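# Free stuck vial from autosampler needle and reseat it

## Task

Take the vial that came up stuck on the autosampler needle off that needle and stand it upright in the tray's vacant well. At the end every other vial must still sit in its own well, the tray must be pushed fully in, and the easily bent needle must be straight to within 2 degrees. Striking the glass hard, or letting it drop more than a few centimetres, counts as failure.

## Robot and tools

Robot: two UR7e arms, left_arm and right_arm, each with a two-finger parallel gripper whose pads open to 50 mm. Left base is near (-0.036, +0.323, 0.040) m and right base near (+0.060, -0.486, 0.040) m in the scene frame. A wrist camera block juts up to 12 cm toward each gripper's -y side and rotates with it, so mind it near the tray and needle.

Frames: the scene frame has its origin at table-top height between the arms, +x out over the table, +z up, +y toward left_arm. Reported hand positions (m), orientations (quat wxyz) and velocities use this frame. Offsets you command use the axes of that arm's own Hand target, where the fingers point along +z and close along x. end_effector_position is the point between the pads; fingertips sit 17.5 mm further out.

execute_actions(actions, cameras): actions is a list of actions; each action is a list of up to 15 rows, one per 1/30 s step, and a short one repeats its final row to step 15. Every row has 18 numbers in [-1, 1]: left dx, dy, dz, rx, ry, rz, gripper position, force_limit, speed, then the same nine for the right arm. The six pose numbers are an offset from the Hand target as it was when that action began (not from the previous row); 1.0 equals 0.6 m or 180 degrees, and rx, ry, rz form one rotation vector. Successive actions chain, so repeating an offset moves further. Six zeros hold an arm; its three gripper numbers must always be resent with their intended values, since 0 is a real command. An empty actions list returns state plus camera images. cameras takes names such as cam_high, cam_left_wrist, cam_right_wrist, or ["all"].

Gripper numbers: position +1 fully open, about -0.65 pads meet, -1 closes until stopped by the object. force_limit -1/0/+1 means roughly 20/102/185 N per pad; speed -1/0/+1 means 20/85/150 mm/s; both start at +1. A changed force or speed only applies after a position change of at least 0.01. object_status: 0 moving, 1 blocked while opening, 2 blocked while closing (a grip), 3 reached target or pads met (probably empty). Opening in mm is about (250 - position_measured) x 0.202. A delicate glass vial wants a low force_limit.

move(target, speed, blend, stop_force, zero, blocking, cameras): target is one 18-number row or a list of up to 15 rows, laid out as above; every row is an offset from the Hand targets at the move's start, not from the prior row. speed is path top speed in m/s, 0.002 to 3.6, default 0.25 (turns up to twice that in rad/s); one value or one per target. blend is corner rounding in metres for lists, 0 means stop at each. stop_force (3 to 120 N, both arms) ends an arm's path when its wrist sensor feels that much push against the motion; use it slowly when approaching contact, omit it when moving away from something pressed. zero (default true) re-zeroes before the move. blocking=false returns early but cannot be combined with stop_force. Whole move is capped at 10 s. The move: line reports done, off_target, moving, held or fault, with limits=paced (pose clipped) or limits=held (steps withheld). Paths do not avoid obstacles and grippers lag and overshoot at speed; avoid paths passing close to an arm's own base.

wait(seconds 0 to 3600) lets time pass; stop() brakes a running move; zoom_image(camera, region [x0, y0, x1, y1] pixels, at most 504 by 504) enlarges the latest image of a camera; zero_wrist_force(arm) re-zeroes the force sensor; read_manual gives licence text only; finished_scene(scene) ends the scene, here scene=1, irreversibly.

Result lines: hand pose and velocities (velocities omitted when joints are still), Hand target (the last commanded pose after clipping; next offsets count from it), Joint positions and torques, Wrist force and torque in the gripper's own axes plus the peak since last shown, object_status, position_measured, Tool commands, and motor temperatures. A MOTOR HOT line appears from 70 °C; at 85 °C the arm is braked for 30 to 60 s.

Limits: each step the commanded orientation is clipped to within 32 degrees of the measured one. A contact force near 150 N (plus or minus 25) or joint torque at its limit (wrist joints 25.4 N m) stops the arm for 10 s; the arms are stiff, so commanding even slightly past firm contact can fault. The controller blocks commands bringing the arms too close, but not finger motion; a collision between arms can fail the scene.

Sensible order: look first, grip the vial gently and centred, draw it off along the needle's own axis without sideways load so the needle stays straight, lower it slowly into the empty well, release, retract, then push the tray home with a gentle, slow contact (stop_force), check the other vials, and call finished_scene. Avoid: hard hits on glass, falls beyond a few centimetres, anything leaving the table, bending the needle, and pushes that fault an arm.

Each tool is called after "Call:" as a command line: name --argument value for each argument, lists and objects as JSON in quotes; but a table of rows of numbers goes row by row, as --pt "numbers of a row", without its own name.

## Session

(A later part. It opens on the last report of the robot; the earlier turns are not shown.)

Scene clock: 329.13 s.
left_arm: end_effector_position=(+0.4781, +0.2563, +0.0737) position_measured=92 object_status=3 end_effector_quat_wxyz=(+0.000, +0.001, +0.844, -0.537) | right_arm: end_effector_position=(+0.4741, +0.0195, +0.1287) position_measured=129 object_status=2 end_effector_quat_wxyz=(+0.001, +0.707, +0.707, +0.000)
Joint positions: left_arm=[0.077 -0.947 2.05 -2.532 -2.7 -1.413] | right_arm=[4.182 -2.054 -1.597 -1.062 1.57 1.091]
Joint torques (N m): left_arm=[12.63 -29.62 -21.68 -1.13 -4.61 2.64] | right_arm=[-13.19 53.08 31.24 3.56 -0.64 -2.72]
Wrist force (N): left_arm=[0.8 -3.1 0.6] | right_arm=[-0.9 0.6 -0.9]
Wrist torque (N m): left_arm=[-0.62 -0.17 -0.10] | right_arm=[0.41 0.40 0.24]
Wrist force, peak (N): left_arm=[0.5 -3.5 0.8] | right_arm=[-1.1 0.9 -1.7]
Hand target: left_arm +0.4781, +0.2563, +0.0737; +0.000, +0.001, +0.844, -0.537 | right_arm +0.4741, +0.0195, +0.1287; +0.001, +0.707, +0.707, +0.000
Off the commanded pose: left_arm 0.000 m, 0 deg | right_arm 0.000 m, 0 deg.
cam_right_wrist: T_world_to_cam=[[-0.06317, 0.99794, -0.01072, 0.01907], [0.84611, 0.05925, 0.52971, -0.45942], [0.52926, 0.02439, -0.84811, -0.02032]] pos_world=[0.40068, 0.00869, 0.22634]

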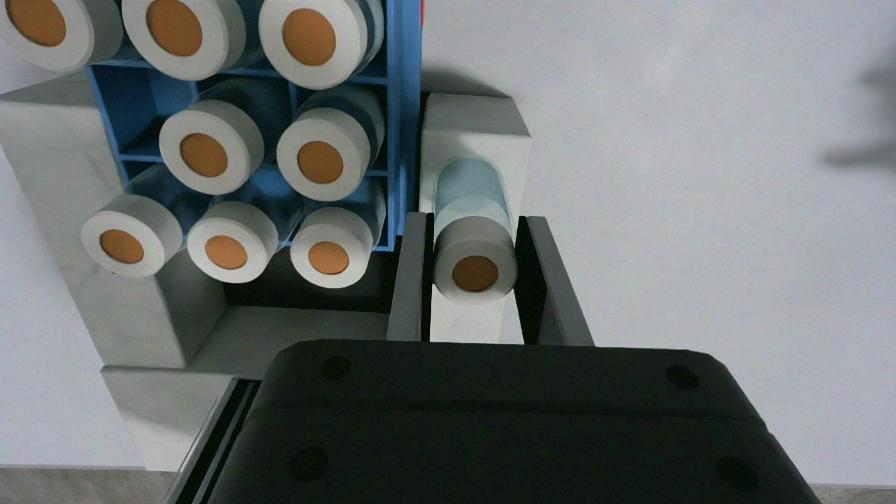

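Call:
move --pt "0 0 0 0 0 0 0.4 -1 -1 0 0 -0.13 0 0 0 -1 -1 -1" --pt "0 0 0 0 0 0 0.4 -1 -1 0 -0.0455 -0.13 0 0 0 -1 -1 -1" --pt "0 0 0 0 0 0 0.4 -1 -1 -0.1792 -0.0455 -0.13 0 0 0 -1 -1 -1" --pt "0 0 0 0 0 0 0.4 -1 -1 -0.1792 -0.0455 -0.053 0 0 0 -1 -1 -1" --speed '[0.1,0.1,0.12,0.05]' --blend '[0.01,0.01,0.005,0]' --stop_force 12 --cameras '["cam_right_wrist"]'

Call:
zoom_image --camera "cam_right_wrist" --region '[330, 60, 630, 340]'

Scene clock: 344.00 s.
left_arm: end_effector_position=(+0.4781, +0.2563, +0.0737) position_measured=92 object_status=3 end_effector_quat_wxyz=(+0.000, +0.001, +0.844, -0.537) | right_arm: end_effector_position=(+0.4466, -0.0879, +0.1605) position_measured=129 object_status=2 end_effector_quat_wxyz=(+0.001, +0.707, +0.707, +0.000)
Joint positions: left_arm=[0.077 -0.947 2.05 -2.532 -2.7 -1.413] | right_arm=[4.134 -1.806 -1.859 -1.047 1.57 1.044]
Joint torques (N m): left_arm=[12.64 -29.71 -21.32 -1.46 -4.43 2.46] | right_arm=[5.48 43.23 31.18 3.83 0.77 -1.73]
Wrist force (N): left_arm=[0.4 -3.2 0.8] | right_arm=[-1.2 0.3 -0.5]
Wrist torque (N m): left_arm=[-0.65 -0.11 -0.10] | right_arm=[0.37 0.48 0.26]
Wrist force, peak (N): left_arm=[0.6 -3.5 0.9] | right_arm=[-0.9 1.7 -2.4]
Hand target: left_arm +0.4781, +0.2563, +0.0737; +0.000, +0.001, +0.844, -0.537 | right_arm +0.4467, -0.0879, +0.1605; +0.001, +0.707, +0.707, +0.000
Off the commanded pose: left_arm 0.000 m, 0 deg | right_arm 0.000 m, 0 deg.
move: done
cam_right_wrist: T_world_to_cam=[[-0.06312, 0.99795, -0.0108, 0.12495], [0.84611, 0.05925, 0.52971, -0.44663], [0.52926, 0.02429, -0.84811, 0.02382]] pos_world=[0.37317, -0.09881, 0.25814]

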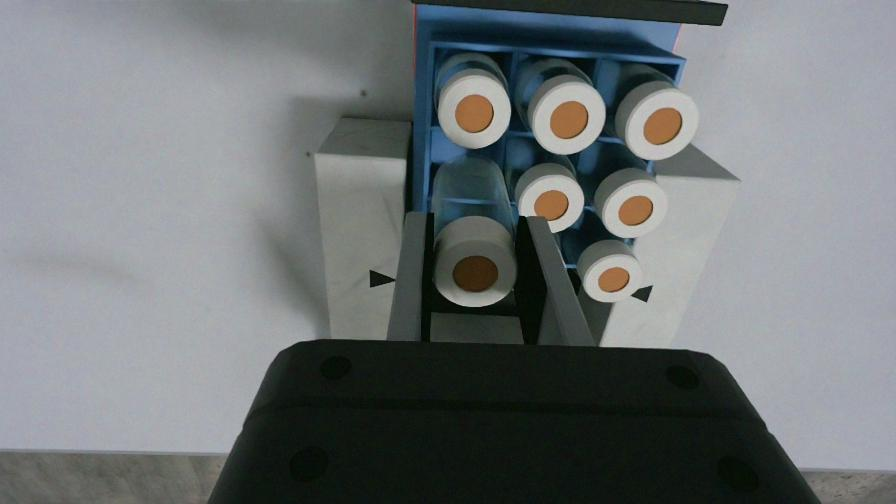

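Scaled by 1.680 from the camera's image (finer frame: 1280x720).

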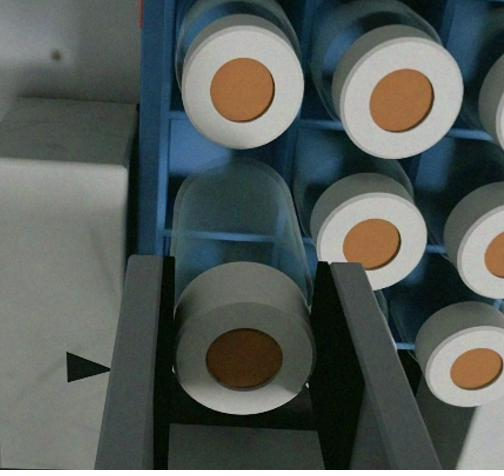

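Call:
move --pt "0 0 0 0 0 0 0.4 -1 -1 0 -0.002 0 0 0 0 -1 -1 -1" --pt "0 0 0 0 0 0 0.4 -1 -1 0 -0.002 0.0542 0 0 0 -1 -1 -1" --speed 0.02 --stop_force 4 --cameras '["cam_right_wrist"]'

Call:
zoom_image --camera "cam_right_wrist" --region '[330, 60, 630, 340]'

Scene clock: 371.17 s.
left_arm: end_effector_position=(+0.4781, +0.2563, +0.0737) position_measured=92 object_status=3 end_effector_quat_wxyz=(+0.000, +0.001, +0.844, -0.537) | right_arm: end_effector_position=(+0.4455, -0.0879, +0.1279) position_measured=129 object_status=2 end_effector_quat_wxyz=(+0.001, +0.707, +0.707, +0.000)
Joint positions: left_arm=[0.077 -0.947 2.05 -2.532 -2.7 -1.413] | right_arm=[4.136 -1.848 -1.902 -0.962 1.57 1.045]
Joint torques (N m): left_arm=[14.19 -29.76 -20.3 -1.43 -4.21 2.25] | right_arm=[-7.74 45 33.04 2.66 -0.02 -2.81]
Wrist force (N): left_arm=[0.7 -3.1 0.7] | right_arm=[-4.9 0.9 1.6]
Wrist torque (N m): left_arm=[-0.63 -0.15 -0.09] | right_arm=[0.34 0.13 0.26]
Wrist force, peak (N): left_arm=[0.4 -3.6 0.7] | right_arm=[-6.5 1.0 -3.7]
Hand target: left_arm +0.4781, +0.2563, +0.0737; +0.000, +0.001, +0.844, -0.537 | right_arm +0.4455, -0.0880, +0.1279; +0.001, +0.707, +0.707, +0.000
Off the commanded pose: left_arm 0.000 m, 0 deg | right_arm 0.000 m, 0 deg.
move: done
cam_right_wrist: T_world_to_cam=[[-0.06317, 0.99794, -0.01072, 0.12453], [0.84611, 0.05925, 0.52971, -0.42848], [0.52926, 0.02439, -0.84811, -0.00315]] pos_world=[0.37207, -0.09881, 0.22564]

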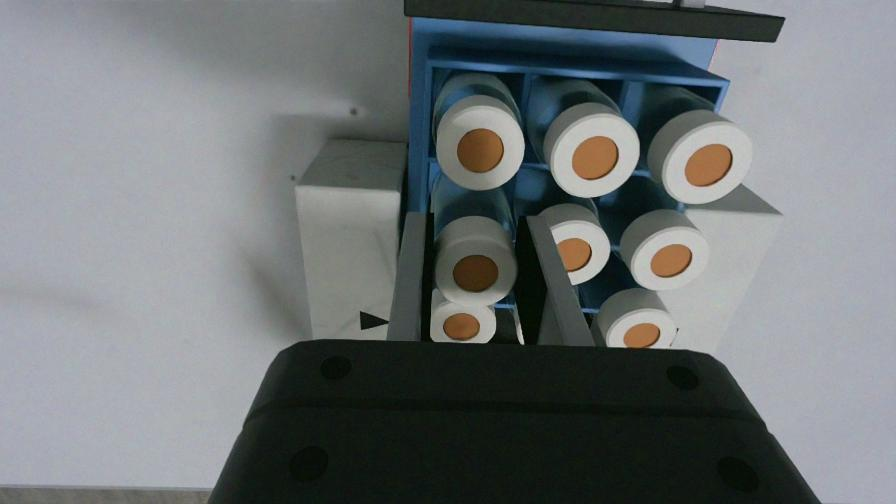

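Scaled by 1.680 from the camera's image (finer frame: 1280x720).

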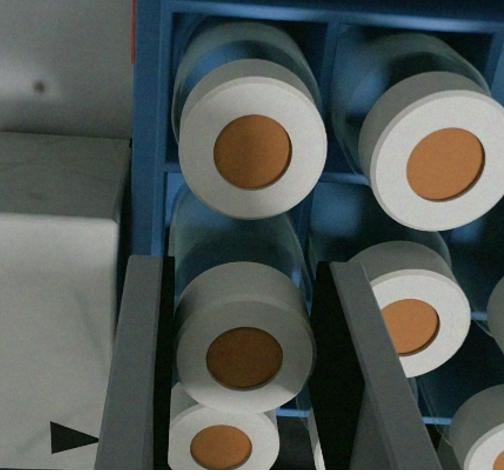

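Call:
move --target '[0,0,0,0,0,0,0.4,-1,-1,-0.0013,0,0,0,0,0,-1,-1,-1]' --speed 0.02

Call:
execute_actions --actions '[[[0,0,0,0,0,0,0.4,-1,-1,0,0,0,0,0,0,0.25,-1,-1]]]'

Call:
move --target '[0,0,0,0,0,0,0.4,-1,-1,0,0,-0.1,0,0,0,0.25,-1,-1]' --speed 0.1 --cameras '["cam_right_wrist"]'

Scene clock: 376.50 s.
left_arm: end_effector_position=(+0.4781, +0.2563, +0.0737) position_measured=92 object_status=3 end_effector_quat_wxyz=(+0.000, +0.001, +0.844, -0.537) | right_arm: end_effector_position=(+0.4455, -0.0887, +0.1280) position_measured=129 object_status=2 end_effector_quat_wxyz=(+0.001, +0.707, +0.707, +0.000)
Joint positions: left_arm=[0.077 -0.947 2.05 -2.532 -2.7 -1.413] | right_arm=[4.135 -1.846 -1.904 -0.962 1.57 1.045]
Joint torques (N m): left_arm=[12.15 -30.49 -21.1 -1.47 -4.11 2.41] | right_arm=[-5.37 28.48 16.24 1.33 -0.49 -0.8]
Wrist force (N): left_arm=[0.3 -3.2 0.6] | right_arm=[-0.6 1.1 -1.0]
Wrist torque (N m): left_arm=[-0.63 -0.09 -0.09] | right_arm=[0.39 0.39 0.29]
Wrist force, peak (N): left_arm=[0.5 -3.8 0.8] | right_arm=[-4.8 1.3 1.7]
Hand target: left_arm +0.4781, +0.2563, +0.0737; +0.000, +0.001, +0.844, -0.537 | right_arm +0.4455, -0.0887, +0.1279; +0.001, +0.707, +0.707, +0.000
Off the commanded pose: left_arm 0.000 m, 0 deg | right_arm 0.000 m, 0 deg.
move: done

Scene clock: 377.20 s.
left_arm: end_effector_position=(+0.4781, +0.2563, +0.0737) position_measured=92 object_status=3 end_effector_quat_wxyz=(+0.000, +0.001, +0.844, -0.537) | right_arm: end_effector_position=(+0.4455, -0.0888, +0.1279) position_measured=116 object_status=3 end_effector_quat_wxyz=(+0.001, +0.707, +0.707, +0.000)
Joint positions: left_arm=[0.077 -0.947 2.05 -2.532 -2.7 -1.413] | right_arm=[4.135 -1.846 -1.904 -0.962 1.57 1.045]
Joint torques (N m): left_arm=[12.53 -30.03 -20.21 -1.37 -4.19 2.19] | right_arm=[6.4 23.11 13.78 1.18 -0.49 2.67]
Wrist force (N): left_arm=[0.7 -3.5 0.8] | right_arm=[-0.8 0.3 -1.1]
Wrist torque (N m): left_arm=[-0.69 -0.16 -0.09] | right_arm=[0.37 0.42 0.29]
Wrist force, peak (N): left_arm=[0.3 -3.7 0.8] | right_arm=[-0.7 0.6 -1.3]
Hand target: left_arm +0.4781, +0.2563, +0.0737; +0.000, +0.001, +0.844, -0.537 | right_arm +0.4455, -0.0887, +0.1279; +0.001, +0.707, +0.707, +0.000
Off the commanded pose: left_arm 0.000 m, 0 deg | right_arm 0.000 m, 0 deg.

Scene clock: 378.23 s.
left_arm: end_effector_position=(+0.4781, +0.2563, +0.0737) position_measured=92 object_status=3 end_effector_quat_wxyz=(+0.000, +0.001, +0.844, -0.537) | right_arm: end_effector_position=(+0.4454, -0.0887, +0.1880) position_measured=116 object_status=3 end_effector_quat_wxyz=(+0.001, +0.707, +0.707, +0.000)
Joint positions: left_arm=[0.077 -0.947 2.05 -2.532 -2.7 -1.413] | right_arm=[4.136 -1.772 -1.823 -1.117 1.57 1.045]
Joint torques (N m): left_arm=[12.34 -31.84 -21.96 -1.31 -4.31 2.32] | right_arm=[13.16 23.87 18.65 1.91 -0.96 2.83]
Wrist force (N): left_arm=[0.6 -3.3 0.8] | right_arm=[-1.1 0.8 -1.0]
Wrist torque (N m): left_arm=[-0.65 -0.13 -0.08] | right_arm=[0.43 0.46 0.24]
Wrist force, peak (N): left_arm=[0.7 -3.4 1.0] | right_arm=[-1.0 0.5 -2.9]
Hand target: left_arm +0.4781, +0.2563, +0.0737; +0.000, +0.001, +0.844, -0.537 | right_arm +0.4454, -0.0887, +0.1879; +0.001, +0.707, +0.707, +0.000
Off the commanded pose: left_arm 0.000 m, 0 deg | right_arm 0.000 m, 0 deg.
move: done
cam_right_wrist: T_world_to_cam=[[-0.06314, 0.99795, -0.01059, 0.12582], [0.84606, 0.05915, 0.52979, -0.46015], [0.52933, 0.02449, -0.84806, 0.04778]] pos_world=[0.37198, -0.09951, 0.28563]

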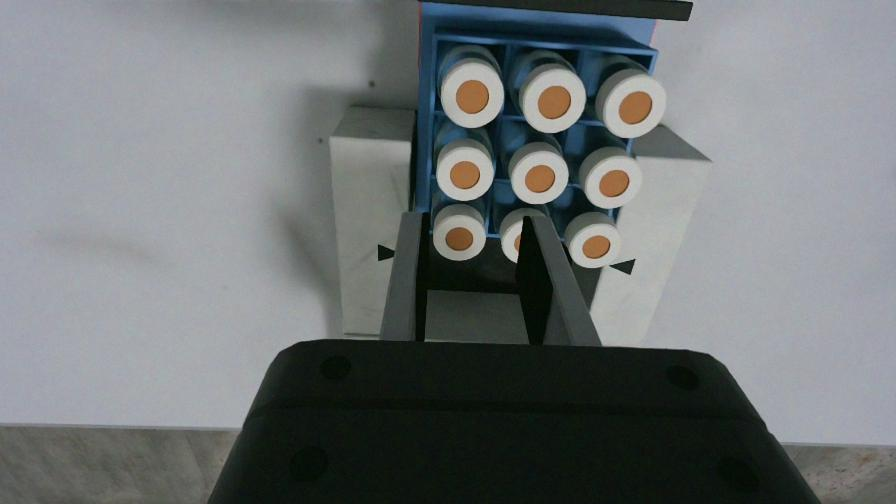

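Call:
move --pt "0 0 0 0 0 0 0.4 -1 -1 0.0567 -0.2007 0 0 0 0 -1 -1 0" --pt "0 0 0 0 0 0 0.4 -1 -1 0.0567 -0.2007 0.2265 0 0 0 -1 -1 0" --speed '[0.25,0.2]' --blend '[0.02,0]'

Call:
move --target '[0,0,0,0,0,0,0.4,-1,-1,-0.003,0.131,0,0,0,0,-1,-1,0]' --speed 0.05 --stop_force 45

Call:
move --target '[0,0,0,0,0,0,0.4,-1,-1,0,0.01,0,0,0,0,-1,-1,0]' --speed 0.01 --stop_force 20 --cameras '["cam_high"]'

Call:
zoom_image --camera "cam_high" --region '[370, 230, 550, 410]'

Scene clock: 393.17 s.
left_arm: end_effector_position=(+0.4781, +0.2563, +0.0737) position_measured=92 object_status=3 end_effector_quat_wxyz=(+0.000, +0.001, +0.844, -0.537) | right_arm: end_effector_position=(+0.3252, -0.0546, +0.0520) position_measured=250 object_status=3 end_effector_quat_wxyz=(+0.001, +0.707, +0.707, +0.000)
Joint positions: left_arm=[0.077 -0.947 2.05 -2.532 -2.7 -1.413] | right_arm=[4.378 -1.884 -2.111 -0.717 1.57 1.287]
Joint torques (N m): left_arm=[13.13 -30.46 -20.32 -1.3 -4.05 2.55] | right_arm=[-12.63 23.75 19.98 3.96 0.97 -2.83]
Wrist force (N): left_arm=[0.3 -3.3 0.8] | right_arm=[-0.8 0.7 -1.4]
Wrist torque (N m): left_arm=[-0.65 -0.09 -0.09] | right_arm=[0.41 0.43 0.25]
Wrist force, peak (N): left_arm=[0.5 -3.8 1.0] | right_arm=[-0.5 -2.3 -4.2]
Hand target: left_arm +0.4781, +0.2563, +0.0737; +0.000, +0.001, +0.844, -0.537 | right_arm +0.3252, -0.0546, +0.0519; +0.001, +0.707, +0.707, +0.000
Off the commanded pose: left_arm 0.000 m, 0 deg | right_arm 0.000 m, 0 deg.
move: done

Scene clock: 395.83 s.
left_arm: end_effector_position=(+0.4781, +0.2563, +0.0737) position_measured=92 object_status=3 end_effector_quat_wxyz=(+0.000, +0.001, +0.844, -0.537) | right_arm: end_effector_position=(+0.4038, -0.0565, +0.0520) position_measured=250 object_status=3 end_effector_quat_wxyz=(+0.001, +0.707, +0.707, +0.000)
Joint positions: left_arm=[0.077 -0.947 2.05 -2.532 -2.7 -1.413] | right_arm=[4.232 -1.965 -1.986 -0.762 1.57 1.142]
Joint torques (N m): left_arm=[12.62 -30.91 -22.12 -1.32 -3.93 2.21] | right_arm=[13.63 45.72 10.2 3.79 1.04 2.92]
Wrist force (N): left_arm=[0.8 -3.5 0.6] | right_arm=[-1.1 0.4 -1.3]
Wrist torque (N m): left_arm=[-0.71 -0.17 -0.10] | right_arm=[0.38 0.45 0.27]
Wrist force, peak (N): left_arm=[0.8 -3.5 0.8] | right_arm=[-1.3 -5.2 -2.7]
Hand target: left_arm +0.4781, +0.2563, +0.0737; +0.000, +0.001, +0.844, -0.537 | right_arm +0.4038, -0.0565, +0.0520; +0.001, +0.707, +0.707, +0.000
Off the commanded pose: left_arm 0.000 m, 0 deg | right_arm 0.000 m, 0 deg.
move: done

Scene clock: 397.17 s.
left_arm: end_effector_position=(+0.4781, +0.2563, +0.0737) position_measured=92 object_status=3 end_effector_quat_wxyz=(+0.000, +0.001, +0.844, -0.537) | right_arm: end_effector_position=(+0.4063, -0.0565, +0.0520) position_measured=250 object_status=3 end_effector_quat_wxyz=(+0.000, +0.707, +0.707, +0.000)
Joint positions: left_arm=[0.077 -0.947 2.05 -2.532 -2.7 -1.413] | right_arm=[4.228 -1.968 -1.981 -0.764 1.57 1.137]
Joint torques (N m): left_arm=[12.39 -30.62 -21.04 -1.38 -3.97 2.3] | right_arm=[6.79 46.97 14.21 5.01 -4.33 2.67]
Wrist force (N): left_arm=[0.5 -3.2 0.9] | right_arm=[-0.6 -17.1 -0.1]
Wrist torque (N m): left_arm=[-0.64 -0.11 -0.10] | right_arm=[-0.18 0.42 0.39]
Wrist force, peak (N): left_arm=[0.5 -3.4 0.9] | right_arm=[-1.6 -28.4 -6.8]
Hand target: left_arm +0.4781, +0.2563, +0.0737; +0.000, +0.001, +0.844, -0.537 | right_arm +0.4063, -0.0565, +0.0520; +0.000, +0.707, +0.707, +0.000 (not the last commanded pose)
Off the commanded pose: left_arm 0.000 m, 0 deg | right_arm 0.003 m, 0 deg.
move: contact (right_arm)

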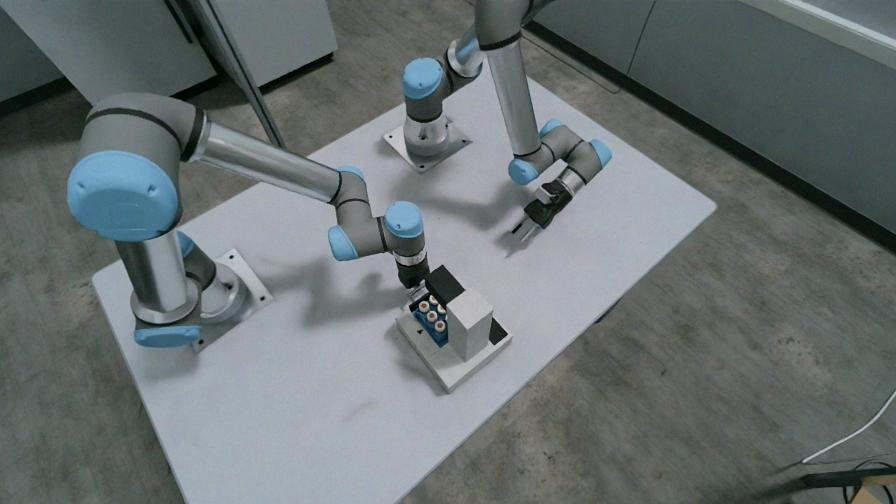

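Scaled by 2.800 from the camera's image (finer frame: 1280x720).

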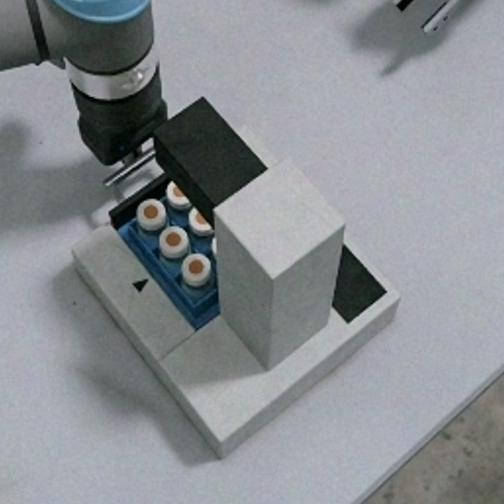

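Stop reached; back off and finish.

Call:
move --target '[0,0,0,0,0,0,0.4,-1,-1,0,-0.05,0,0,0,0,-1,-1,0]' --speed 0.1

Call:
finished_scene --scene 2

Scene clock: 401.43 s.
left_arm: end_effector_position=(+0.4781, +0.2563, +0.0737) position_measured=92 object_status=3 end_effector_quat_wxyz=(+0.000, +0.001, +0.844, -0.537) | right_arm: end_effector_position=(+0.3763, -0.0564, +0.0520) position_measured=250 object_status=3 end_effector_quat_wxyz=(+0.000, +0.707, +0.707, +0.000)
Joint positions: left_arm=[0.077 -0.947 2.05 -2.532 -2.7 -1.413] | right_arm=[4.28 -1.934 -2.034 -0.744 1.57 1.189]
Joint torques (N m): left_arm=[13.08 -31.04 -22.36 -1.4 -3.89 2.35] | right_arm=[-12.95 24.35 25.78 1.32 -1.43 -2.85]
Wrist force (N): left_arm=[0.2 -3.3 0.7] | right_arm=[-1.4 0.3 -1.7]
Wrist torque (N m): left_arm=[-0.65 -0.07 -0.09] | right_arm=[0.36 0.47 0.26]
Wrist force, peak (N): left_arm=[0.6 -3.6 0.7] | right_arm=[-0.6 -17.2 0.0]
Hand target: left_arm +0.4781, +0.2563, +0.0737; +0.000, +0.001, +0.844, -0.537 | right_arm +0.3763, -0.0564, +0.0520; +0.000, +0.707, +0.707, +0.000
Off the commanded pose: left_arm 0.000 m, 0 deg | right_arm 0.000 m, 0 deg.
move: done

The scene is finished: the task was done.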